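# Nest the open wooden boxes, all upright, largest on table

## Task

Put every open wooden box inside the next larger one so they form a single nested stack, each lying flat with its opening facing up; boxes that start tipped on a side or upside down must be turned, and the largest box must end up resting upright directly on the table.

## Robot and tools

Robot: two arms, left_arm and right_arm, each a UR-style six-joint arm ending in a sixteen-motor four-digit hand (index, middle, ring, thumb). right_arm carries a right hand, left_arm a mirrored left hand. Bases in the scene frame: left_arm near (+0.041, +0.519, 0), right_arm near (-0.033, -0.487, 0). Cameras: cam_high (fixed, on a stand behind the arms), cam_left_wrist, cam_right_wrist, each 672x504.

Frames. Scene frame: origin at table height midway between the bases, +z up, +x out over the table, +y toward left_arm (camera image sides do not match these names). Reported hand poses and velocities use each arm's own base frame. Offsets in commands use the axes of that arm's current Hand target. Hand point axes: +z points along straight fingers toward the tips, +y points out of the palm face, +x runs across the palm away from the thumb on the right hand and toward the thumb on the left hand. A rigid mast sticks out near the wrist on the palm side and can strike things.

Row layout (used by execute_actions and move): 48 numbers, each in [-1, 1]. Numbers 1-6: left_arm dx, dy, dz, rx, ry, rz. Numbers 7-22: left hand motor goals in the order index_abd, index_mcp, index_pip, index_dip, middle_abd, middle_mcp, middle_pip, middle_dip, ring_abd, ring_mcp, ring_pip, ring_dip, thumb_cmc, thumb_axl, thumb_mcp, thumb_ipl. Numbers 23-24: left current_limit, speed. Numbers 25-48: the same 24 for right_arm. Pose numbers are an offset from the arm's Hand target at the start of the action or move, not from the previous row; 1.0 equals 0.6 m for dx/dy/dz or 180 degrees for the rotation vector rx/ry/rz. Sending six zeros commands the Hand target again. Orientation is clipped to within 32 degrees of the measured one per step. Motor numbers are absolute goal angles scaled between each hinge's stops (not offsets); moving toward -1 generally curls fingers toward the palm. Straight values: _abd 0.00, _mcp 0.75, _pip 0.58, _dip 0.70, thumb_cmc 0.71, thumb_axl 0.68, thumb_mcp 0.23, thumb_ipl 0.17. A 0 in a motor slot is a real goal, so to leave a hand unchanged resend its hand_goal, hand_current_limit and hand_speed. current_limit maps -1..+1 to 0..550 mA (start +0.4); speed maps to (speed+1)/2 of 8.5 rad/s (start -0.6). Sustained current of 495 mA or more for 5 s shuts a motor down for 10 s.

execute_actions(actions, cameras): actions is a list of actions; each action is up to 15 rows at 1/30 s each (a short one repeats its last row). An empty list returns state plus all images.

move(target, speed, blend, stop_force, zero, blocking, cameras): target is one 48-number row or a list of up to 15 rows, all offsets from the same starting Hand targets. speed in m/s, 0.002 to 3.6, default 0.25 (turns up to twice that in rad/s); blend in metres rounds corners of a list; stop_force 3 to 120 N ends an arm's path when its wrist sensor feels that much push against the motion; zero (default true) re-zeroes the sensor first; blocking=false returns early but is not allowed with stop_force. Result adds a move: line (done, off_target, moving, held, fault) and limits notes (paced = pose clipped, held = steps withheld). Omit stop_force when backing off a surface being pressed. Do not rely on it while the hand rotates.

wait(seconds 0-10), stop() brakes a running move, zoom_image(camera, region [x0,y0,x1,y1] pixels, at most 504x504), zero_wrist_force(arm), read_manual(section), finished_scene(scene 1 or 2) ends the scene irreversibly.

Result lines: end_effector_position (m), quat_wxyz, velocities, Hand target (last commanded pose; next offsets count from it; the hand often rests a little short of it), Joint positions/torques, Wrist force/torque in the hand's axes (push from a surface reads as force into the arm), hand_goal, hand_measured, hand_current_ma, hand_state (moving, goal, blocked, overload), MOTOR HOT, and fault lines.

Cautions: a stiff arm pushed even slightly past firm contact can fault (about 150 N net force, or wrist joints' 24.9 N m), stopping it 10 s; motors at 85 C brake the arm 30-60 s. Arms and hands must not press or collide with each other; the clearance check does not guard fingers. Avoid paths near an arm's own base. Move slowly into contact. Don't drop boxes from height, release them while moving, slam them, or let anything leave the table. Boxes may be nudged by outside disturbances; recheck with cameras before finishing.

Each tool is called after "Call:" in YAML: its name, and indented under it one key for each argument.

## Session

Call:
execute_actions:
  actions: []

Scene clock: 0.00 s.
left_arm: end_effector_position=(+0.7043, -0.2355, +0.1365) hand_goal=(+0.000, +0.754, +0.576, +0.696, +0.000, +0.754, +0.576, +0.696, +0.000, +0.754, +0.576, +0.696, +0.714, +0.678, +0.226, +0.168) hand_measured=(+0.000, +0.754, +0.576, +0.696, +0.000, +0.754, +0.576, +0.696, +0.000, +0.754, +0.576, +0.696, +0.714, +0.678, +0.226, +0.168) hand_current_ma=(+0, +0, +0, +0, +0, +0, +0, +0, +0, +0, +0, +0, +0, +0, +0, +0) hand_state=(goal, goal, goal, goal, goal, goal, goal, goal, goal, goal, goal, goal, goal, goal, goal, goal) hand_current_limit=0.40 hand_speed=-0.60 end_effector_quat_wxyz=(+0.274, -0.501, +0.814, -0.107) | right_arm: end_effector_position=(+0.4779, -0.1996, +0.3215) hand_goal=(+0.000, +0.754, +0.576, +0.696, +0.000, +0.754, +0.576, +0.696, +0.000, +0.754, +0.576, +0.696, +0.714, +0.678, +0.226, +0.168) hand_measured=(+0.000, +0.754, +0.576, +0.696, +0.000, +0.754, +0.576, +0.696, +0.000, +0.754, +0.576, +0.696, +0.714, +0.678, +0.226, +0.168) hand_current_ma=(+0, +0, +0, +0, +0, +0, +0, +0, +0, +0, +0, +0, +0, +0, +0, +0) hand_state=(goal, goal, goal, goal, goal, goal, goal, goal, goal, goal, goal, goal, goal, goal, goal, goal) hand_current_limit=0.40 hand_speed=-0.60 end_effector_quat_wxyz=(+0.316, +0.308, +0.629, +0.640)
Joint positions: left_arm=[2.925 -2.231 -1.385 -0.535 1.789 -2.826] | right_arm=[-1.163 -1.317 1.983 -0.588 -0.251 3.063]
Joint velocities: within noise
Joint torques (N m): no reading
Wrist force (N): no reading
Wrist torque (N m): no reading
Wrist force, peak (N): no reading
Hand target: left_arm +0.7043, -0.2355, +0.1365; +0.274, -0.501, +0.814, -0.107 | right_arm +0.4779, -0.1996, +0.3215; +0.316, +0.308, +0.629, +0.640

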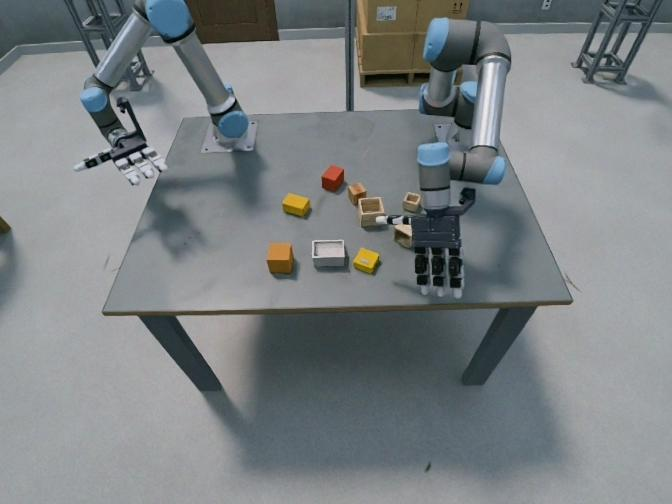

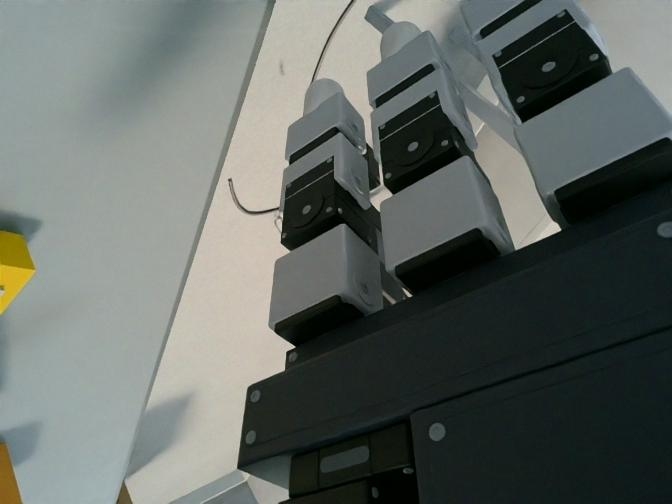

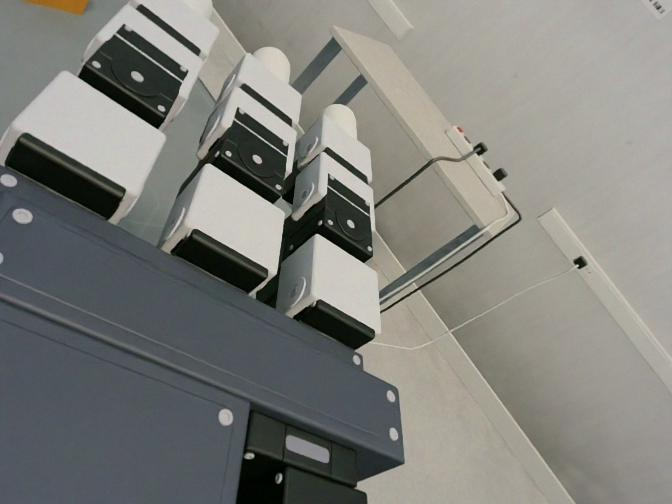

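Call:
zoom_image:
  camera: "cam_high"
  region: [250, 150, 480, 310]

Call:
zoom_image:
  camera: "cam_high"
  region: [340, 170, 440, 250]

Scaled by 2.191.

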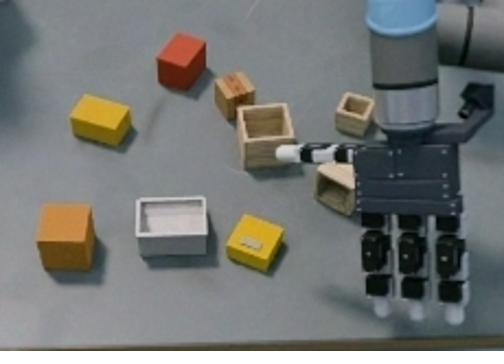

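Scaled by 5.040.

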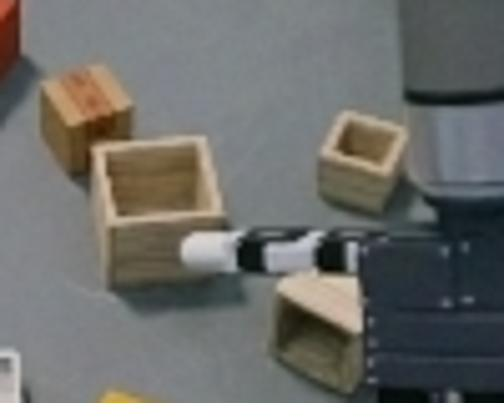

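Call:
move:
  target: [-0.512, 0.293, -0.373, 0, 0, 0, 0, 0.754, 0.576, 0.696, 0, 0.754, 0.576, 0.696, 0, 0.754, 0.576, 0.696, 0.714, 0.678, 0.226, 0.168, 0.4, -0.6, 0, 0, 0, 0, 0, 0, 0, 0.754, 0.576, 0.696, 0, 0.754, 0.576, 0.696, 0, 0.754, 0.576, 0.696, 0.714, 0.678, 0.226, 0.168, 0.4, -0.6]
  speed: 0.4
  cameras: ["all"]

Scene clock: 7.43 s.
left_arm: end_effector_position=(+0.5544, +0.0941, +0.3467) hand_goal=(+0.000, +0.754, +0.576, +0.696, +0.000, +0.754, +0.576, +0.696, +0.000, +0.754, +0.576, +0.696, +0.714, +0.678, +0.226, +0.168) hand_measured=(+0.000, +0.750, +0.576, +0.696, +0.000, +0.750, +0.576, +0.696, +0.000, +0.750, +0.576, +0.696, +0.712, +0.678, +0.224, +0.168) hand_current_ma=(+0, +0, +0, +0, +0, +0, +0, +0, +0, +0, +0, +0, +0, +0, +0, +0) hand_state=(goal, goal, goal, goal, goal, goal, goal, goal, goal, goal, goal, goal, goal, goal, goal, goal) hand_current_limit=0.40 hand_speed=-0.60 end_effector_quat_wxyz=(+0.274, -0.501, +0.814, -0.107) | right_arm: end_effector_position=(+0.4779, -0.1996, +0.3215) hand_goal=(+0.000, +0.754, +0.576, +0.696, +0.000, +0.754, +0.576, +0.696, +0.000, +0.754, +0.576, +0.696, +0.714, +0.678, +0.226, +0.168) hand_measured=(+0.000, +0.760, +0.576, +0.696, +0.000, +0.762, +0.576, +0.696, +0.000, +0.760, +0.576, +0.696, +0.720, +0.678, +0.226, +0.168) hand_current_ma=(+0, +23, +2, +0, +0, +25, +2, +0, +0, +21, +2, +0, +20, -2, -1, -1) hand_state=(goal, goal, goal, goal, goal, goal, goal, goal, goal, goal, goal, goal, goal, goal, goal, goal) hand_current_limit=0.40 hand_speed=-0.60 end_effector_quat_wxyz=(+0.316, +0.308, +0.629, +0.640)
Joint positions: left_arm=[3.511 -1.603 -1.694 -0.826 1.464 -2.336] | right_arm=[-1.163 -1.317 1.983 -0.588 -0.251 3.063]
Joint torques (N m): left_arm=[6.35 42.15 36.51 1.39 -1.89 1.16] | right_arm=[-0.24 -30.72 -16.9 1.14 -0.44 -0.21]
Wrist force (N): left_arm=[-0.3 0.7 -0.1] | right_arm=[-0.4 0.1 0.3]
Wrist torque (N m): left_arm=[0.04 0.06 -0.06] | right_arm=[-0.01 0.04 -0.02]
Wrist force, peak (N): left_arm=[-1.8 1.2 -1.4] | right_arm=[-0.3 0.6 0.1]
Hand target: left_arm +0.5544, +0.0942, +0.3467; +0.274, -0.501, +0.814, -0.107 | right_arm +0.4779, -0.1996, +0.3215; +0.316, +0.308, +0.629, +0.640
Off the commanded pose: left_arm 0.000 m, 0 deg | right_arm 0.000 m, 0 deg.
move: done

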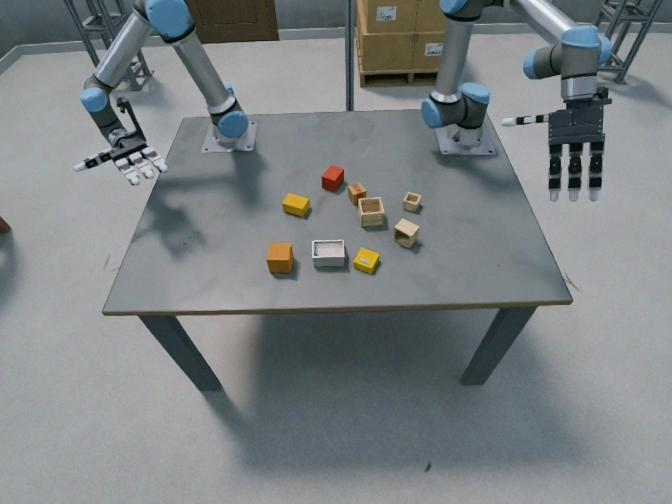

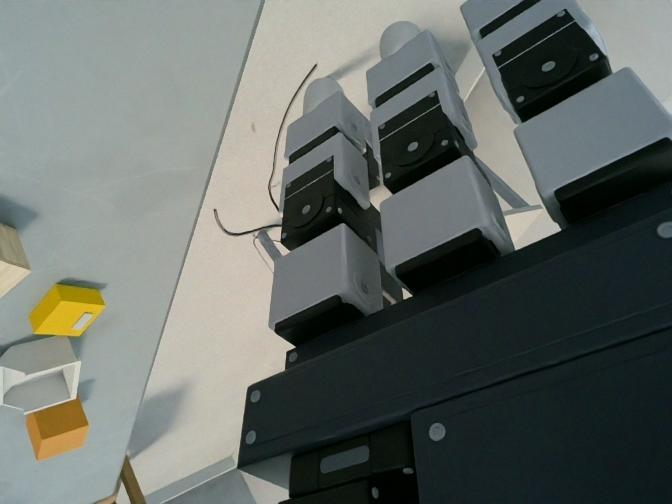

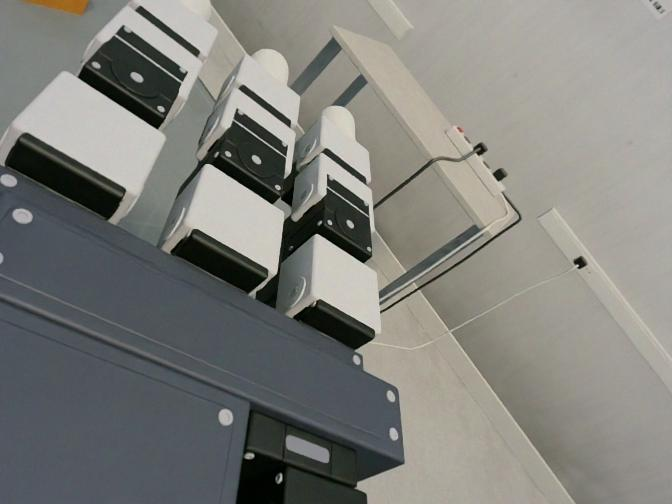

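Call:
zoom_image:
  camera: "cam_high"
  region: [340, 170, 440, 250]

Call:
zoom_image:
  camera: "cam_high"
  region: [250, 150, 450, 290]

Scaled by 5.040.

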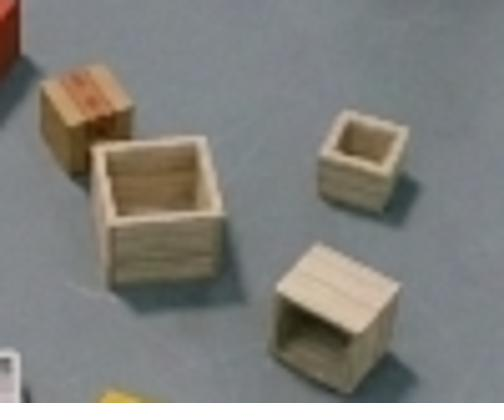

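Scaled by 2.520.

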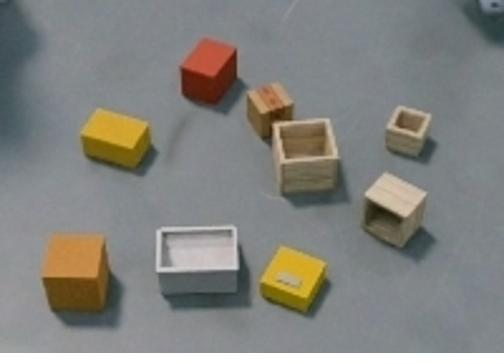

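Call:
move:
  target: [0.5822, -0.3027, -0.0398, 0.2414, 0.4868, 0.3485, 0, 0.685, -0.007, 0.116, 0, 0.95, 0.576, 0.696, 0, 0.95, 0.576, 0.696, -0.514, 0.678, 0.0, 0.168, 0.4, -0.6, 0, 0, 0, 0, 0, 0, 0, 0.754, 0.576, 0.696, 0, 0.754, 0.576, 0.696, 0, 0.754, 0.576, 0.696, 0.714, 0.678, 0.226, 0.168, 0.4, -0.6]
  speed: 0.4
  cameras: ["all"]

Scene clock: 49.07 s.
left_arm: end_effector_position=(+0.5568, -0.2999, +0.3295) hand_goal=(+0.000, +0.686, -0.006, +0.116, +0.000, +0.950, +0.576, +0.696, +0.000, +0.950, +0.576, +0.696, -0.514, +0.678, +0.000, +0.168) hand_measured=(+0.000, +0.680, -0.004, +0.118, +0.000, +0.934, +0.576, +0.696, +0.000, +0.934, +0.576, +0.696, -0.512, +0.678, +0.000, +0.168) hand_current_ma=(+0, -1, +0, +0, +0, -6, +0, +0, +0, -6, +0, +0, +0, +0, +0, +0) hand_state=(goal, goal, goal, goal, goal, goal, goal, goal, goal, goal, goal, goal, goal, goal, goal, goal) hand_current_limit=0.40 hand_speed=-0.60 end_effector_quat_wxyz=(-0.168, +0.264, +0.801, -0.510) | right_arm: end_effector_position=(+0.4779, -0.1996, +0.3215) hand_goal=(+0.000, +0.754, +0.576, +0.696, +0.000, +0.754, +0.576, +0.696, +0.000, +0.754, +0.576, +0.696, +0.714, +0.678, +0.226, +0.168) hand_measured=(+0.000, +0.760, +0.576, +0.696, +0.000, +0.762, +0.576, +0.696, +0.000, +0.760, +0.576, +0.696, +0.720, +0.678, +0.226, +0.168) hand_current_ma=(+0, +23, +2, +0, +0, +25, +2, +0, +0, +21, +2, +0, +20, -2, -1, -1) hand_state=(goal, goal, goal, goal, goal, goal, goal, goal, goal, goal, goal, goal, goal, goal, goal, goal) hand_current_limit=0.40 hand_speed=-0.60 end_effector_quat_wxyz=(+0.316, +0.308, +0.629, +0.640)
Joint positions: left_arm=[3.08 -2.156 -0.826 -2.592 0.708 -0.578] | right_arm=[-1.163 -1.317 1.983 -0.588 -0.251 3.063]
Joint torques (N m): left_arm=[-8.79 38.81 34.24 -1.72 0.38 1.41] | right_arm=[-0.43 -29.77 -16.48 0.99 -0.34 -0.18]
Wrist force (N): left_arm=[-0.8 1.1 -1.3] | right_arm=[-0.1 0.1 0.0]
Wrist torque (N m): left_arm=[0.04 0.02 -0.04] | right_arm=[0.00 0.01 -0.01]
Wrist force, peak (N): left_arm=[-1.3 1.3 -0.9] | right_arm=[-0.2 0.5 0.4]
Hand target: left_arm +0.5568, -0.2999, +0.3295; -0.168, +0.264, +0.801, -0.510 | right_arm +0.4779, -0.1996, +0.3215; +0.316, +0.308, +0.629, +0.640
Off the commanded pose: left_arm 0.000 m, 0 deg | right_arm 0.000 m, 0 deg.
move: done

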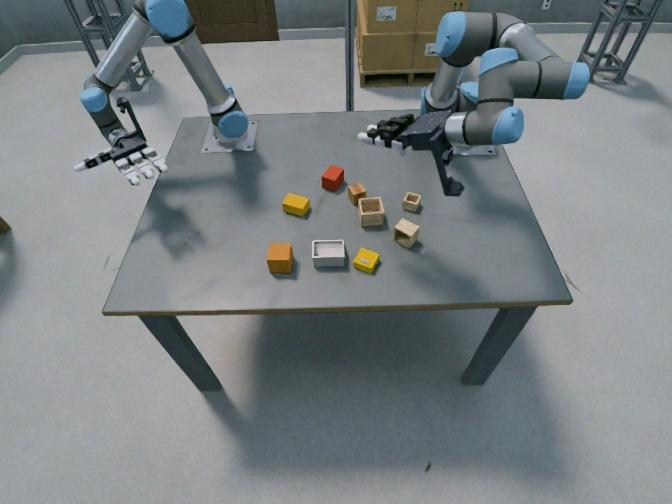

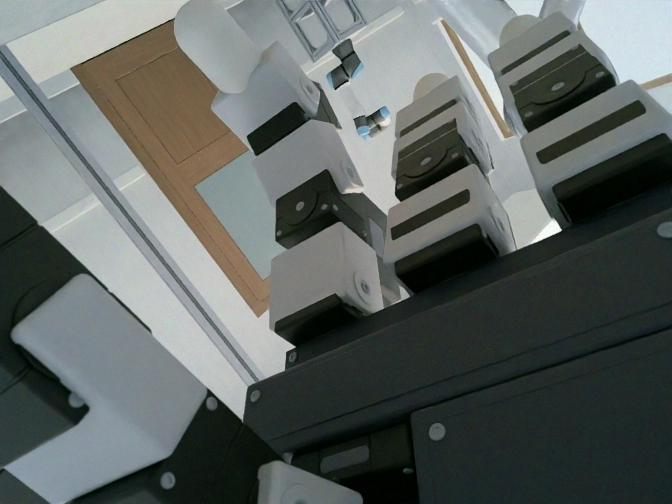

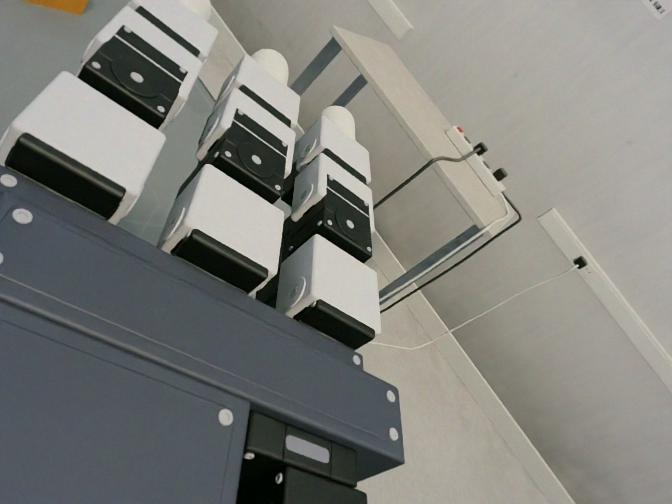

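Call:
zoom_image:
  camera: "cam_high"
  region: [330, 90, 500, 260]

Scaled by 2.965.

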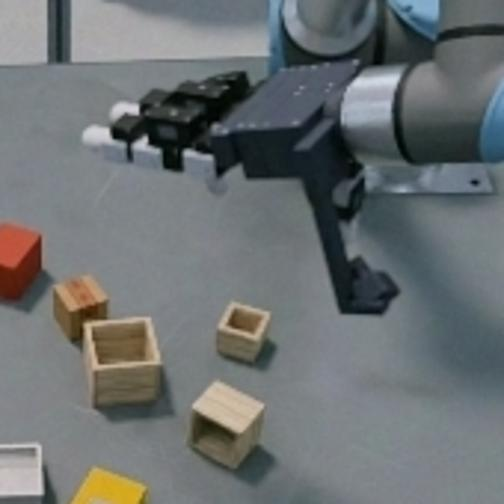

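Call:
move:
  target: [-0.0505, 0.243, 0.1888, 0, 0, 0, 0, 0.685, -0.007, 0.116, 0, 0.95, 0.576, 0.696, 0, 0.95, 0.576, 0.696, -0.514, 0.678, 0.0, 0.168, 0.4, -0.6, 0, 0, 0, 0, 0, 0, 0, 0.754, 0.576, 0.696, 0, 0.754, 0.576, 0.696, 0, 0.754, 0.576, 0.696, 0.714, 0.678, 0.226, 0.168, 0.4, -0.6]
  speed: 0.3
  cameras: ["cam_high", "cam_left_wrist"]

Call:
zoom_image:
  camera: "cam_high"
  region: [350, 150, 490, 270]

Scene clock: 53.27 s.
left_arm: end_effector_position=(+0.5569, -0.3507, +0.1494) hand_goal=(+0.000, +0.686, -0.006, +0.116, +0.000, +0.950, +0.576, +0.696, +0.000, +0.950, +0.576, +0.696, -0.514, +0.678, +0.000, +0.168) hand_measured=(+0.000, +0.680, -0.004, +0.118, +0.000, +0.934, +0.576, +0.696, +0.000, +0.934, +0.576, +0.696, -0.512, +0.678, +0.000, +0.168) hand_current_ma=(+0, -1, +0, +0, +0, -6, +0, +0, +0, -6, +0, +0, +0, +0, +0, +0) hand_state=(goal, goal, goal, goal, goal, goal, goal, goal, goal, goal, goal, goal, goal, goal, goal, goal) hand_current_limit=0.40 hand_speed=-0.60 end_effector_quat_wxyz=(-0.168, +0.264, +0.801, -0.510) | right_arm: end_effector_position=(+0.4779, -0.1996, +0.3215) hand_goal=(+0.000, +0.754, +0.576, +0.696, +0.000, +0.754, +0.576, +0.696, +0.000, +0.754, +0.576, +0.696, +0.714, +0.678, +0.226, +0.168) hand_measured=(+0.000, +0.760, +0.576, +0.696, +0.000, +0.762, +0.576, +0.696, +0.000, +0.760, +0.576, +0.696, +0.720, +0.678, +0.226, +0.168) hand_current_ma=(+0, +23, +2, +0, +0, +25, +2, +0, +0, +21, +2, +0, +20, -2, -1, -1) hand_state=(goal, goal, goal, goal, goal, goal, goal, goal, goal, goal, goal, goal, goal, goal, goal, goal) hand_current_limit=0.40 hand_speed=-0.60 end_effector_quat_wxyz=(+0.316, +0.308, +0.629, +0.640)
Joint positions: left_arm=[3.007 -2.214 -1.205 -2.094 0.654 -0.656] | right_arm=[-1.163 -1.317 1.983 -0.588 -0.251 3.063]
Joint torques (N m): left_arm=[-9.07 39.69 9.07 3.35 -2.84 -1.27] | right_arm=[0.33 -29.79 -17.38 1.04 -0.67 0]
Wrist force (N): left_arm=[-0.8 1.1 -1.6] | right_arm=[-0.1 0.2 -0.3]
Wrist torque (N m): left_arm=[0.04 0.01 0.15] | right_arm=[0.04 0.02 -0.01]
Wrist force, peak (N): left_arm=[-1.1 2.6 -0.9] | right_arm=[-0.3 0.5 0.0]
Hand target: left_arm +0.5569, -0.3507, +0.1494; -0.168, +0.264, +0.801, -0.510 | right_arm +0.4779, -0.1996, +0.3215; +0.316, +0.308, +0.629, +0.640
Off the commanded pose: left_arm 0.000 m, 0 deg | right_arm 0.000 m, 0 deg.
move: done
Images, in order (width x height): cam_high 672x504, cam_left_wrist 672x504.

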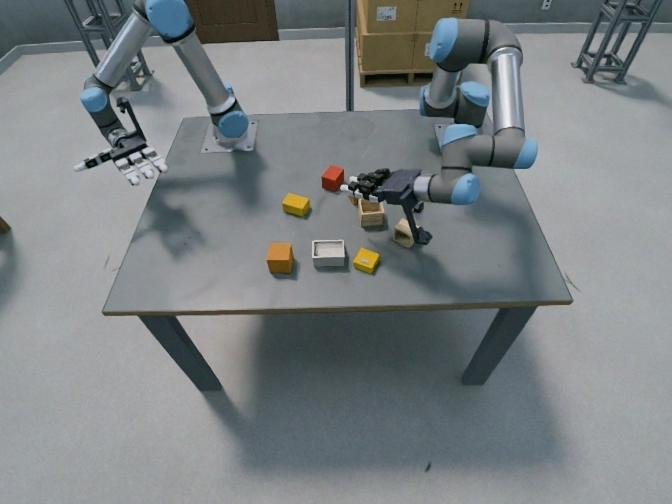

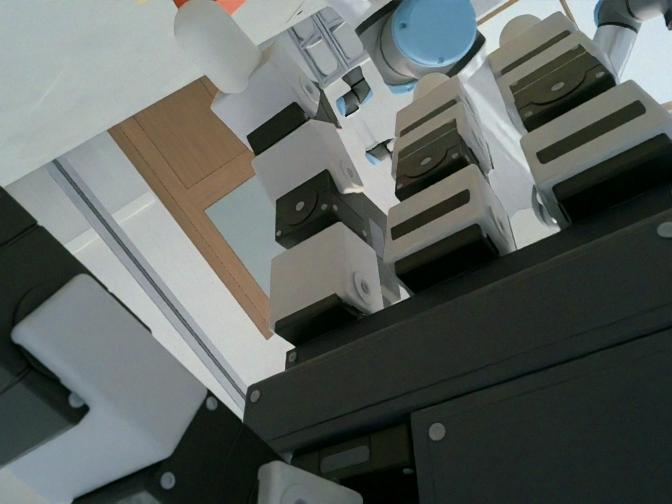

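Scaled by 3.600.

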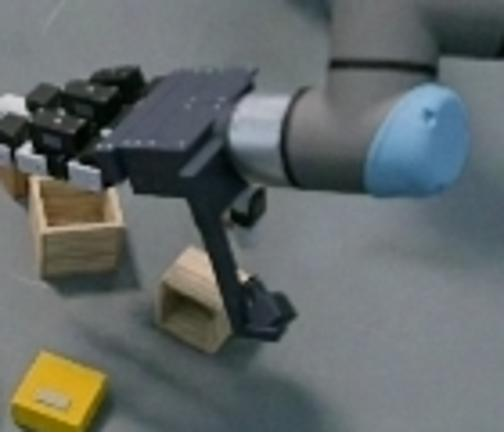

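Call:
zoom_image:
  camera: "cam_high"
  region: [320, 150, 440, 250]

Scaled by 4.200.

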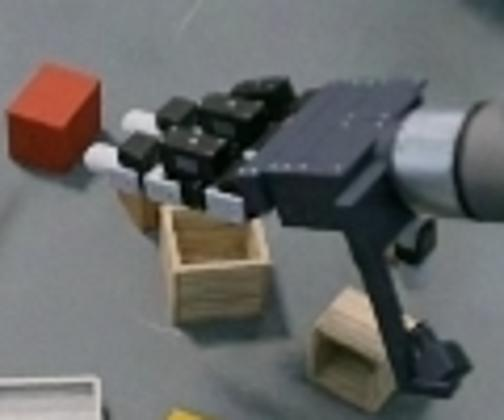

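Call:
move:
  target: [-0.0235, 0.097, 0.0245, 0, 0.0201, 0.0094, 0, 0.685, -0.007, 0.116, 0, 0.95, 0.576, 0.696, 0, 0.95, 0.576, 0.696, -0.514, 0.678, 0.112, 0.168, 0.4, -0.6, 0, 0, 0, 0, 0, 0, 0, 0.754, 0.576, 0.696, 0, 0.754, 0.576, 0.696, 0, 0.754, 0.576, 0.696, 0.714, 0.678, 0.226, 0.168, 0.4, -0.6]
  speed: 0.2
  cameras: ["cam_high", "cam_left_wrist"]

Call:
zoom_image:
  camera: "cam_high"
  region: [340, 170, 440, 250]

Scene clock: 66.03 s.
left_arm: end_effector_position=(+0.5750, -0.3500, +0.0905) hand_goal=(+0.000, +0.686, -0.006, +0.116, +0.000, +0.950, +0.576, +0.696, +0.000, +0.950, +0.576, +0.696, -0.514, +0.678, +0.112, +0.168) hand_measured=(+0.000, +0.680, -0.004, +0.118, +0.000, +0.934, +0.576, +0.696, +0.000, +0.934, +0.576, +0.696, -0.512, +0.678, +0.108, +0.168) hand_current_ma=(+0, -1, +0, +0, +0, -6, +0, +0, +0, -6, +0, +0, +0, +0, -1, +0) hand_state=(goal, goal, goal, goal, goal, goal, goal, goal, goal, goal, goal, goal, goal, goal, goal, goal) hand_current_limit=0.40 hand_speed=-0.60 end_effector_quat_wxyz=(-0.186, +0.292, +0.792, -0.504) | right_arm: end_effector_position=(+0.4779, -0.1996, +0.3215) hand_goal=(+0.000, +0.754, +0.576, +0.696, +0.000, +0.754, +0.576, +0.696, +0.000, +0.754, +0.576, +0.696, +0.714, +0.678, +0.226, +0.168) hand_measured=(+0.000, +0.760, +0.576, +0.696, +0.000, +0.762, +0.576, +0.696, +0.000, +0.760, +0.576, +0.696, +0.720, +0.678, +0.226, +0.168) hand_current_ma=(+0, +23, +2, +0, +0, +25, +2, +0, +0, +21, +2, +0, +20, -2, -1, -1) hand_state=(goal, goal, goal, goal, goal, goal, goal, goal, goal, goal, goal, goal, goal, goal, goal, goal) hand_current_limit=0.40 hand_speed=-0.60 end_effector_quat_wxyz=(+0.316, +0.308, +0.629, +0.640)
Joint positions: left_arm=[3.001 -2.335 -1.143 -2.088 0.701 -0.588] | right_arm=[-1.163 -1.317 1.983 -0.588 -0.251 3.063]
Joint torques (N m): left_arm=[-9.67 43.27 32.49 -1.48 0.26 1.37] | right_arm=[-0.52 -30.75 -17.12 1.16 -0.67 -0.15]
Wrist force (N): left_arm=[-0.6 1.3 -1.1] | right_arm=[-0.2 0.3 0.1]
Wrist torque (N m): left_arm=[0.04 0.00 -0.06] | right_arm=[0.01 0.02 -0.01]
Wrist force, peak (N): left_arm=[-0.9 2.2 -0.9] | right_arm=[-0.5 -0.1 -0.5]
Hand target: left_arm +0.5750, -0.3500, +0.0905; -0.186, +0.292, +0.792, -0.504 | right_arm +0.4779, -0.1996, +0.3215; +0.316, +0.308, +0.629, +0.640
Off the commanded pose: left_arm 0.000 m, 0 deg | right_arm 0.000 m, 0 deg.
move: done
Images, in order (width x height): cam_high 672x504, cam_left_wrist 672x504.

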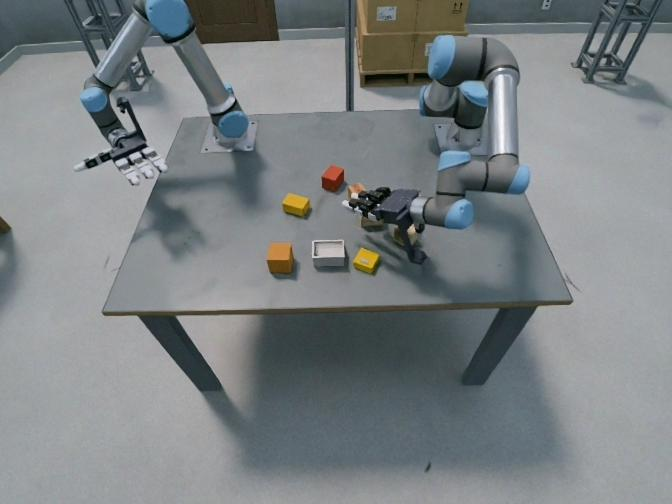

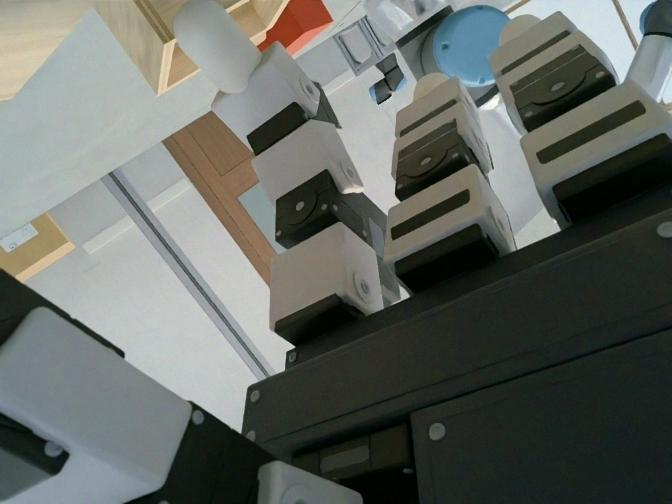

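Scaled by 5.040.

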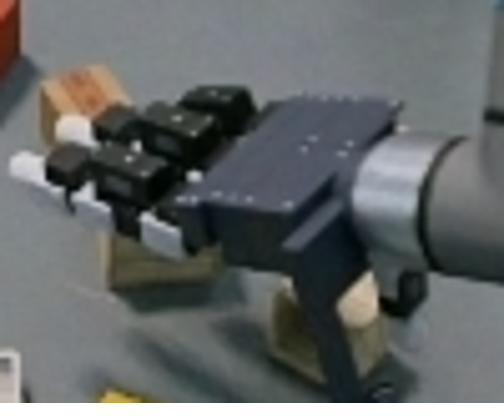

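Call:
zoom_image:
  camera: "cam_left_wrist"
  region: [0, 0, 340, 255]

Scaled by 1.482.

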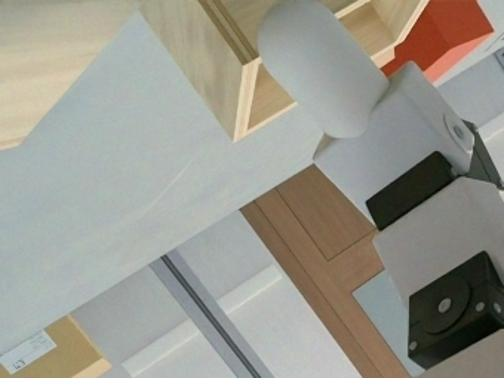

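Call:
move:
  target: [0, 0.0612, 0.0285, 0, 0, 0, 0, 0.616, -0.051, 0.072, 0, 0.95, 0.576, 0.696, 0, 0.95, 0.576, 0.696, -0.514, 0.678, 0.112, 0.168, 0.4, -0.6, 0, 0, 0, 0, 0, 0, 0, 0.754, 0.576, 0.696, 0, 0.754, 0.576, 0.696, 0, 0.754, 0.576, 0.696, 0.714, 0.678, 0.226, 0.168, 0.4, -0.6]
  speed: 0.1
  cameras: ["cam_high", "cam_left_wrist"]

Call:
zoom_image:
  camera: "cam_high"
  region: [340, 170, 440, 250]

Call:
zoom_image:
  camera: "cam_left_wrist"
  region: [0, 0, 340, 255]

Scene clock: 76.10 s.
left_arm: end_effector_position=(+0.5751, -0.3500, +0.0500) hand_goal=(+0.000, +0.616, -0.050, +0.072, +0.000, +0.950, +0.576, +0.696, +0.000, +0.950, +0.576, +0.696, -0.514, +0.678, +0.112, +0.168) hand_measured=(+0.008, +0.692, -0.032, +0.074, +0.000, +0.934, +0.576, +0.696, +0.000, +0.934, +0.576, +0.696, -0.512, +0.678, +0.108, +0.168) hand_current_ma=(+1, +109, +6, +0, +0, -6, +0, +0, +0, -6, +0, +0, +0, +0, -1, +0) hand_state=(goal, blocked, goal, goal, goal, goal, goal, goal, goal, goal, goal, goal, goal, goal, goal, goal) hand_current_limit=0.40 hand_speed=-0.60 end_effector_quat_wxyz=(-0.186, +0.292, +0.792, -0.504) | right_arm: end_effector_position=(+0.4779, -0.1996, +0.3215) hand_goal=(+0.000, +0.754, +0.576, +0.696, +0.000, +0.754, +0.576, +0.696, +0.000, +0.754, +0.576, +0.696, +0.714, +0.678, +0.226, +0.168) hand_measured=(+0.000, +0.760, +0.576, +0.696, +0.000, +0.762, +0.576, +0.696, +0.000, +0.760, +0.576, +0.696, +0.720, +0.678, +0.226, +0.168) hand_current_ma=(+0, +23, +2, +0, +0, +25, +2, +0, +0, +21, +2, +0, +20, -2, -1, -1) hand_state=(goal, goal, goal, goal, goal, goal, goal, goal, goal, goal, goal, goal, goal, goal, goal, goal) hand_current_limit=0.40 hand_speed=-0.60 end_effector_quat_wxyz=(+0.316, +0.308, +0.629, +0.640)
Joint positions: left_arm=[3.001 -2.373 -1.185 -2.009 0.701 -0.587] | right_arm=[-1.163 -1.317 1.983 -0.588 -0.251 3.063]
Joint torques (N m): left_arm=[5.4 39.07 4.69 3.97 -1.7 -0.96] | right_arm=[-0.31 -30.22 -17.5 1.14 -0.74 -0.16]
Wrist force (N): left_arm=[-1.5 -6.4 -6.7] | right_arm=[-0.1 0.1 0.2]
Wrist torque (N m): left_arm=[0.74 0.18 -0.27] | right_arm=[0.00 0.01 0.00]
Wrist force, peak (N): left_arm=[-1.6 -6.4 -7.6] | right_arm=[-0.1 0.5 0.3]
Hand target: left_arm +0.5751, -0.3500, +0.0500; -0.186, +0.292, +0.792, -0.504 | right_arm +0.4779, -0.1996, +0.3215; +0.316, +0.308, +0.629, +0.640
Off the commanded pose: left_arm 0.000 m, 0 deg | right_arm 0.000 m, 0 deg.
move: done
Images, in order (width x height): cam_high 672x504, cam_left_wrist 672x504.

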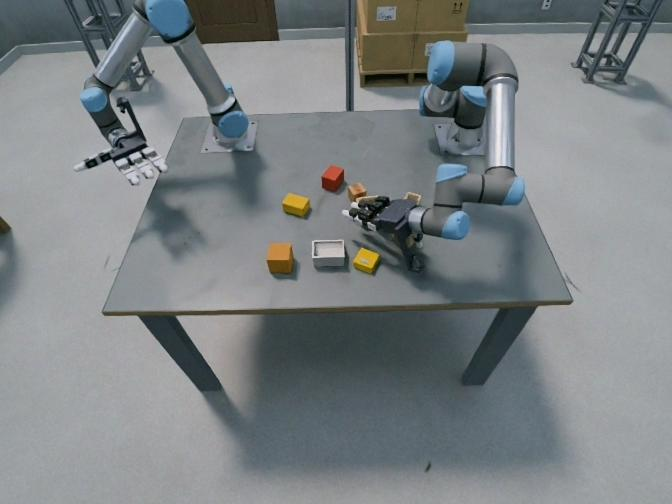

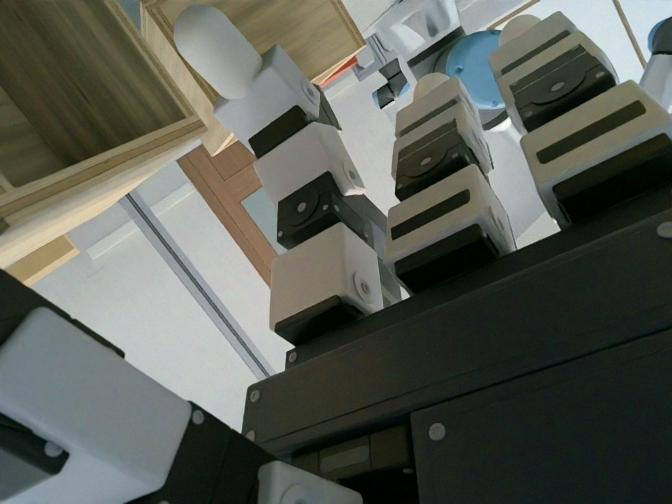

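Scaled by 5.040.

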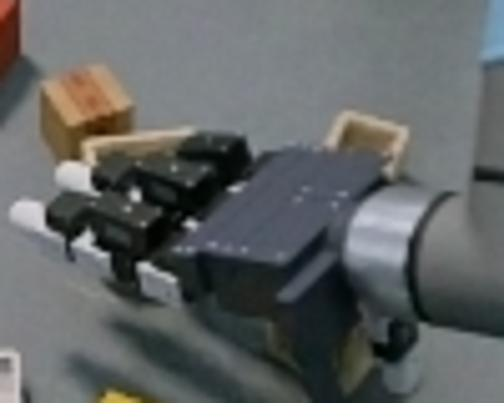

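Scaled by 1.482.

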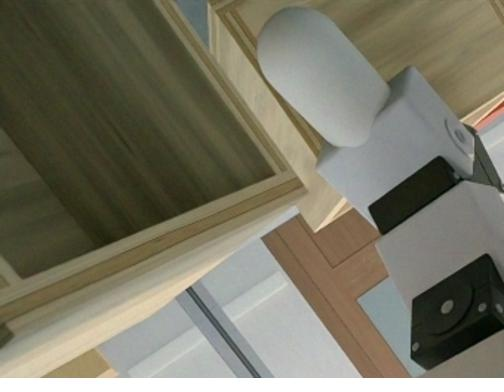

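Call:
move:
  target: [0, -0.0302, -0.0141, 0, 0, 0, 0, 0.534, -0.08, 0.043, 0, 0.95, 0.576, 0.696, 0, 0.95, 0.576, 0.696, -0.514, 0.678, 0.112, 0.168, 0.4, -0.6, 0, 0, 0, 0, 0, 0, 0, 0.754, 0.576, 0.696, 0, 0.754, 0.576, 0.696, 0, 0.754, 0.576, 0.696, 0.714, 0.678, 0.226, 0.168, 0.4, -0.6]
  speed: 0.1
  cameras: ["cam_high", "cam_left_wrist"]

Call:
zoom_image:
  camera: "cam_left_wrist"
  region: [0, 0, 340, 255]

Scene clock: 84.40 s.
left_arm: end_effector_position=(+0.5750, -0.3500, +0.0699) hand_goal=(+0.000, +0.534, -0.080, +0.044, +0.000, +0.950, +0.576, +0.696, +0.000, +0.950, +0.576, +0.696, -0.514, +0.678, +0.112, +0.168) hand_measured=(-0.002, +0.530, -0.078, +0.046, +0.000, +0.934, +0.576, +0.696, +0.000, +0.934, +0.576, +0.696, -0.512, +0.678, +0.108, +0.168) hand_current_ma=(+0, +0, +0, +0, +0, -6, +0, +0, +0, -6, +0, +0, +0, +0, -1, +0) hand_state=(goal, goal, goal, goal, goal, goal, goal, goal, goal, goal, goal, goal, goal, goal, goal, goal) hand_current_limit=0.40 hand_speed=-0.60 end_effector_quat_wxyz=(-0.186, +0.292, +0.792, -0.504) | right_arm: end_effector_position=(+0.4779, -0.1996, +0.3215) hand_goal=(+0.000, +0.754, +0.576, +0.696, +0.000, +0.754, +0.576, +0.696, +0.000, +0.754, +0.576, +0.696, +0.714, +0.678, +0.226, +0.168) hand_measured=(+0.000, +0.760, +0.576, +0.696, +0.000, +0.762, +0.576, +0.696, +0.000, +0.760, +0.576, +0.696, +0.720, +0.678, +0.226, +0.168) hand_current_ma=(+0, +23, +2, +0, +0, +25, +2, +0, +0, +21, +2, +0, +20, -2, -1, -1) hand_state=(goal, goal, goal, goal, goal, goal, goal, goal, goal, goal, goal, goal, goal, goal, goal, goal) hand_current_limit=0.40 hand_speed=-0.60 end_effector_quat_wxyz=(+0.316, +0.308, +0.629, +0.640)
Joint positions: left_arm=[3.001 -2.353 -1.166 -2.047 0.701 -0.587] | right_arm=[-1.163 -1.317 1.983 -0.588 -0.251 3.063]
Joint torques (N m): left_arm=[1.1 69.08 35 -0.86 -2.06 0.84] | right_arm=[-0.14 -29.76 -16.73 1.15 -0.88 -0.21]
Wrist force (N): left_arm=[-0.9 1.4 -1.1] | right_arm=[-0.3 -0.1 -0.1]
Wrist torque (N m): left_arm=[0.07 0.04 -0.01] | right_arm=[-0.01 0.05 -0.04]
Wrist force, peak (N): left_arm=[-1.5 -6.3 -7.7] | right_arm=[-0.6 0.1 0.3]
Hand target: left_arm +0.5750, -0.3500, +0.0700; -0.186, +0.292, +0.792, -0.504 | right_arm +0.4779, -0.1996, +0.3215; +0.316, +0.308, +0.629, +0.640
Off the commanded pose: left_arm 0.000 m, 0 deg | right_arm 0.000 m, 0 deg.
move: done
Images, in order (width x height): cam_high 672x504, cam_left_wrist 672x504.

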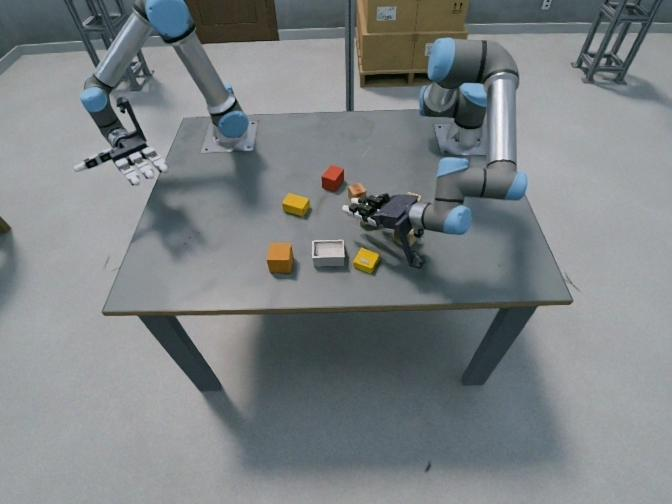

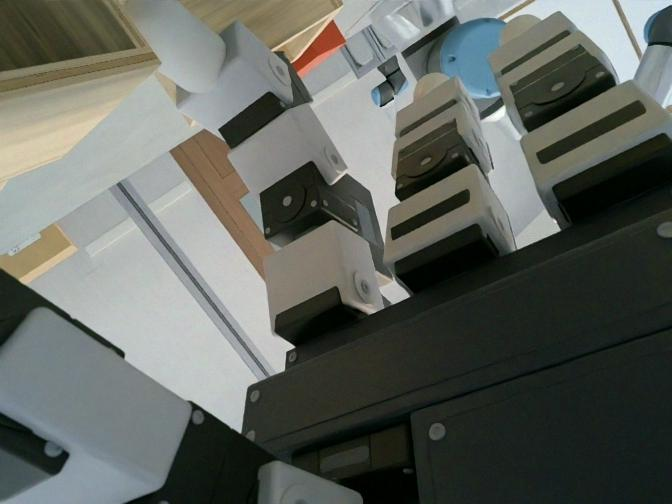

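Scaled by 1.482.

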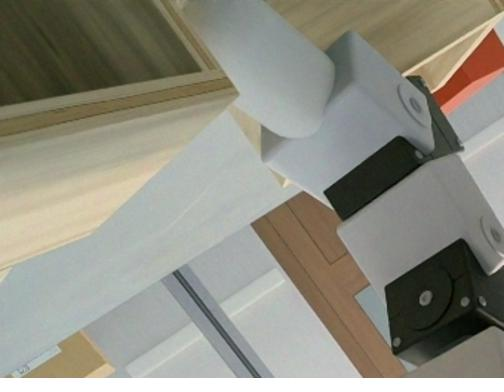

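Call:
move:
  target: [0.01, 0.0107, 0.009, 0, -0.0267, -0.0124, 0, 0.479, -0.109, 0.0145, 0, 0.95, 0.576, 0.696, 0, 0.95, 0.576, 0.696, -0.514, 0.678, 0.112, 0.168, 0.4, -0.6, 0, 0, 0, 0, 0, 0, 0, 0.754, 0.576, 0.696, 0, 0.754, 0.576, 0.696, 0, 0.754, 0.576, 0.696, 0.714, 0.678, 0.226, 0.168, 0.4, -0.6]
  speed: 0.08
  cameras: ["cam_high", "cam_left_wrist"]

Call:
zoom_image:
  camera: "cam_left_wrist"
  region: [0, 0, 340, 255]

Scene clock: 92.07 s.
left_arm: end_effector_position=(+0.5691, -0.3477, +0.0619) hand_goal=(+0.000, +0.480, -0.108, +0.014, +0.000, +0.950, +0.576, +0.696, +0.000, +0.950, +0.576, +0.696, -0.514, +0.678, +0.112, +0.168) hand_measured=(-0.002, +0.476, -0.106, +0.016, +0.000, +0.934, +0.576, +0.696, +0.000, +0.934, +0.576, +0.696, -0.512, +0.678, +0.108, +0.168) hand_current_ma=(+0, +0, +0, +0, +0, -6, +0, +0, +0, -6, +0, +0, +0, +0, -1, +0) hand_state=(goal, goal, goal, goal, goal, goal, goal, goal, goal, goal, goal, goal, goal, goal, goal, goal) hand_current_limit=0.40 hand_speed=-0.60 end_effector_quat_wxyz=(-0.162, +0.255, +0.804, -0.512) | right_arm: end_effector_position=(+0.4779, -0.1996, +0.3215) hand_goal=(+0.000, +0.754, +0.576, +0.696, +0.000, +0.754, +0.576, +0.696, +0.000, +0.754, +0.576, +0.696, +0.714, +0.678, +0.226, +0.168) hand_measured=(+0.000, +0.760, +0.576, +0.696, +0.000, +0.762, +0.576, +0.696, +0.000, +0.760, +0.576, +0.696, +0.720, +0.678, +0.226, +0.168) hand_current_ma=(+0, +23, +2, +0, +0, +25, +2, +0, +0, +21, +2, +0, +20, -2, -1, -1) hand_state=(goal, goal, goal, goal, goal, goal, goal, goal, goal, goal, goal, goal, goal, goal, goal, goal) hand_current_limit=0.40 hand_speed=-0.60 end_effector_quat_wxyz=(+0.316, +0.308, +0.629, +0.640)
Joint positions: left_arm=[3.017 -2.307 -1.285 -1.909 0.645 -0.671] | right_arm=[-1.163 -1.317 1.983 -0.588 -0.251 3.063]
Joint torques (N m): left_arm=[6.78 68.44 7.51 3.22 -2.81 -1.52] | right_arm=[-0.48 -29.92 -17.48 1.16 -0.93 -0.05]
Wrist force (N): left_arm=[-0.9 1.0 -1.2] | right_arm=[0.0 0.2 -0.1]
Wrist torque (N m): left_arm=[0.03 0.00 0.15] | right_arm=[0.02 0.01 0.01]
Wrist force, peak (N): left_arm=[-1.1 1.3 -1.6] | right_arm=[-0.6 0.2 0.2]
Hand target: left_arm +0.5691, -0.3477, +0.0619; -0.162, +0.255, +0.804, -0.512 | right_arm +0.4779, -0.1996, +0.3215; +0.316, +0.308, +0.629, +0.640
Off the commanded pose: left_arm 0.000 m, 0 deg | right_arm 0.000 m, 0 deg.
move: done
Images, in order (width x height): cam_high 672x504, cam_left_wrist 672x504.

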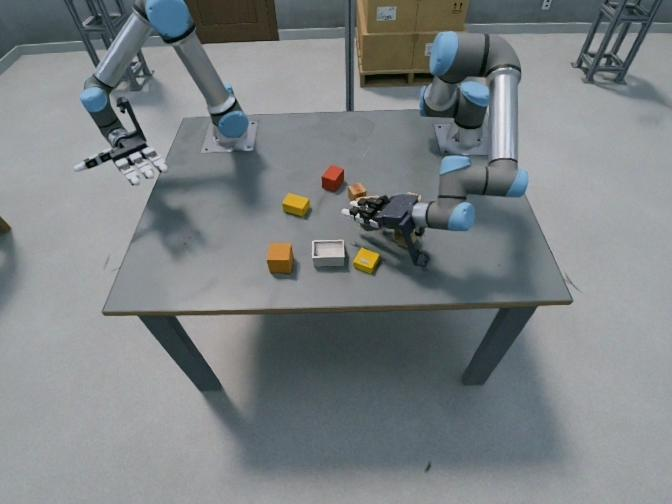

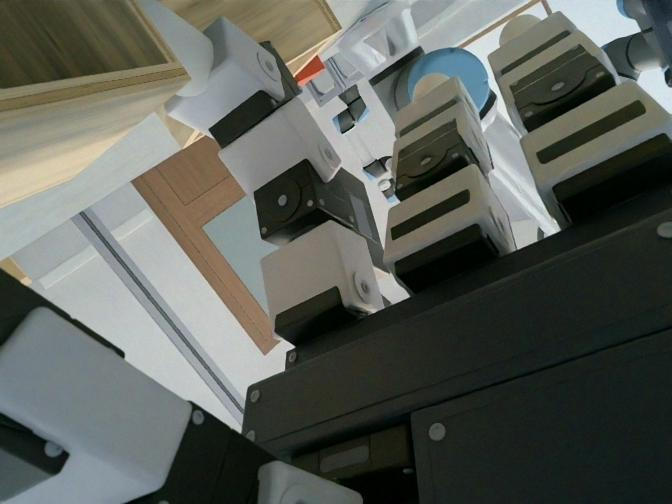

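Scaled by 1.482.

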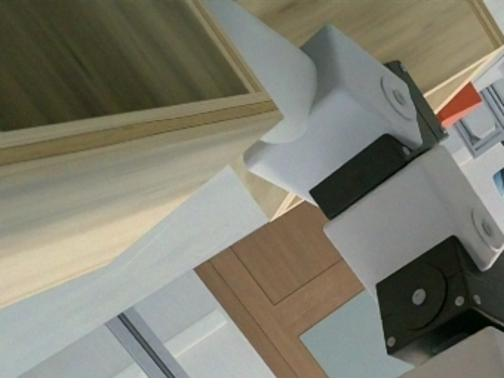

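Call:
move:
  target: [0, 0, 0, 0, 0, 0, 0, 0.479, -0.109, 0.0145, 0, 0.95, 0.576, 0.696, 0, 0.95, 0.576, 0.696, -0.514, 0.678, -0.056, 0.168, 0.4, -0.8, 0, 0, 0, 0, 0, 0, 0, 0.754, 0.576, 0.696, 0, 0.754, 0.576, 0.696, 0, 0.754, 0.576, 0.696, 0.714, 0.678, 0.226, 0.168, 0.4, -0.6]
  speed: 0.08

Call:
move:
  target: [0, 0, 0, 0, 0, 0, 0, 0.37, -0.153, -0.03, 0, 0.95, 0.576, 0.696, 0, 0.95, 0.576, 0.696, -0.514, 0.678, -0.056, 0.168, 0.4, -0.8, 0, 0, 0, 0, 0, 0, 0, 0.754, 0.576, 0.696, 0, 0.754, 0.576, 0.696, 0, 0.754, 0.576, 0.696, 0.714, 0.678, 0.226, 0.168, 0.4, -0.6]
  speed: 0.08
  cameras: ["cam_high", "cam_left_wrist"]

Scene clock: 95.07 s.
left_arm: end_effector_position=(+0.5691, -0.3477, +0.0619) hand_goal=(+0.000, +0.480, -0.108, +0.014, +0.000, +0.950, +0.576, +0.696, +0.000, +0.950, +0.576, +0.696, -0.514, +0.678, -0.056, +0.168) hand_measured=(-0.002, +0.476, -0.106, +0.016, +0.000, +0.934, +0.576, +0.696, +0.000, +0.934, +0.576, +0.696, -0.512, +0.678, -0.052, +0.168) hand_current_ma=(+0, +0, +0, +0, +0, -6, +0, +0, +0, -6, +0, +0, +0, +0, +1, +0) hand_state=(goal, goal, goal, goal, goal, goal, goal, goal, goal, goal, goal, goal, goal, goal, goal, goal) hand_current_limit=0.40 hand_speed=-0.80 end_effector_quat_wxyz=(-0.162, +0.255, +0.804, -0.512) | right_arm: end_effector_position=(+0.4779, -0.1996, +0.3215) hand_goal=(+0.000, +0.754, +0.576, +0.696, +0.000, +0.754, +0.576, +0.696, +0.000, +0.754, +0.576, +0.696, +0.714, +0.678, +0.226, +0.168) hand_measured=(+0.000, +0.760, +0.576, +0.696, +0.000, +0.762, +0.576, +0.696, +0.000, +0.760, +0.576, +0.696, +0.720, +0.678, +0.226, +0.168) hand_current_ma=(+0, +23, +2, +0, +0, +25, +2, +0, +0, +21, +2, +0, +20, -2, -1, -1) hand_state=(goal, goal, goal, goal, goal, goal, goal, goal, goal, goal, goal, goal, goal, goal, goal, goal) hand_current_limit=0.40 hand_speed=-0.60 end_effector_quat_wxyz=(+0.316, +0.308, +0.629, +0.640)
Joint positions: left_arm=[3.017 -2.307 -1.285 -1.909 0.645 -0.671] | right_arm=[-1.163 -1.317 1.983 -0.588 -0.251 3.063]
Joint torques (N m): left_arm=[7.29 67.38 7.43 3.04 -2.72 -1.42] | right_arm=[-1.24 -28.73 -17.36 1.3 -0.93 -0.13]
Wrist force (N): left_arm=[-0.7 1.2 -1.3] | right_arm=[0.0 0.1 -0.3]
Wrist torque (N m): left_arm=[0.03 -0.03 0.17] | right_arm=[0.03 0.01 0.00]
Wrist force, peak (N): left_arm=[-0.9 1.5 -1.3] | right_arm=[-0.6 -0.2 0.0]
Hand target: left_arm +0.5691, -0.3477, +0.0619; -0.162, +0.255, +0.804, -0.512 | right_arm +0.4779, -0.1996, +0.3215; +0.316, +0.308, +0.629, +0.640
Off the commanded pose: left_arm 0.000 m, 0 deg | right_arm 0.000 m, 0 deg.
move: done

Scene clock: 95.57 s.
left_arm: end_effector_position=(+0.5691, -0.3477, +0.0619) hand_goal=(+0.000, +0.370, -0.152, -0.030, +0.000, +0.950, +0.576, +0.696, +0.000, +0.950, +0.576, +0.696, -0.514, +0.678, -0.056, +0.168) hand_measured=(-0.002, +0.438, -0.128, -0.012, +0.000, +0.934, +0.576, +0.696, +0.000, +0.934, +0.576, +0.696, -0.512, +0.678, -0.038, +0.174) hand_current_ma=(+0, +90, +11, +6, +0, -6, +0, +0, +0, -6, +0, +0, +0, +0, +9, +1) hand_state=(goal, blocked, blocked, goal, goal, goal, goal, goal, goal, goal, goal, goal, goal, goal, goal, goal) hand_current_limit=0.40 hand_speed=-0.80 end_effector_quat_wxyz=(-0.162, +0.255, +0.804, -0.512) | right_arm: end_effector_position=(+0.4779, -0.1996, +0.3215) hand_goal=(+0.000, +0.754, +0.576, +0.696, +0.000, +0.754, +0.576, +0.696, +0.000, +0.754, +0.576, +0.696, +0.714, +0.678, +0.226, +0.168) hand_measured=(+0.000, +0.760, +0.576, +0.696, +0.000, +0.762, +0.576, +0.696, +0.000, +0.760, +0.576, +0.696, +0.720, +0.678, +0.226, +0.168) hand_current_ma=(+0, +23, +2, +0, +0, +25, +2, +0, +0, +21, +2, +0, +20, -2, -1, -1) hand_state=(goal, goal, goal, goal, goal, goal, goal, goal, goal, goal, goal, goal, goal, goal, goal, goal) hand_current_limit=0.40 hand_speed=-0.60 end_effector_quat_wxyz=(+0.316, +0.308, +0.629, +0.640)
Joint positions: left_arm=[3.017 -2.307 -1.285 -1.909 0.645 -0.671] | right_arm=[-1.163 -1.317 1.983 -0.588 -0.251 3.063]
Joint torques (N m): left_arm=[6.01 67.39 8.17 2.98 -2.7 -1.41] | right_arm=[-0.95 -28.64 -18.03 1.23 -1.06 -0.1]
Wrist force (N): left_arm=[-0.5 1.1 -1.1] | right_arm=[0.0 0.2 0.0]
Wrist torque (N m): left_arm=[0.03 -0.06 0.18] | right_arm=[0.02 -0.01 0.02]
Wrist force, peak (N): left_arm=[-0.8 1.2 -1.5] | right_arm=[0.0 -0.3 0.3]
Hand target: left_arm +0.5691, -0.3477, +0.0619; -0.162, +0.255, +0.804, -0.512 | right_arm +0.4779, -0.1996, +0.3215; +0.316, +0.308, +0.629, +0.640
Off the commanded pose: left_arm 0.000 m, 0 deg | right_arm 0.000 m, 0 deg.
move: done
Images, in order (width x height): cam_high 672x504, cam_left_wrist 672x504.

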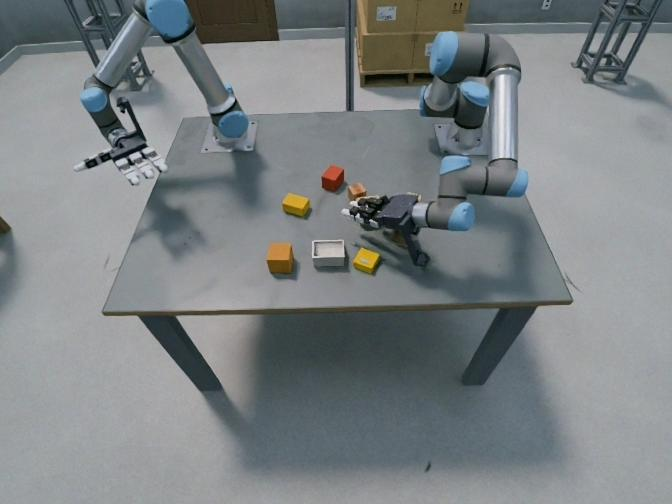

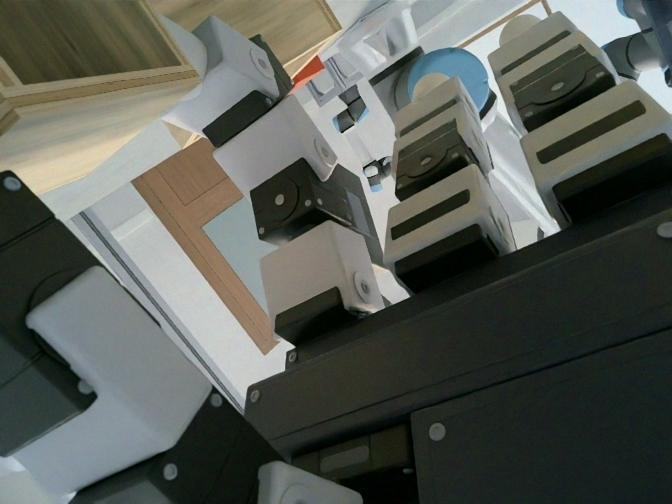

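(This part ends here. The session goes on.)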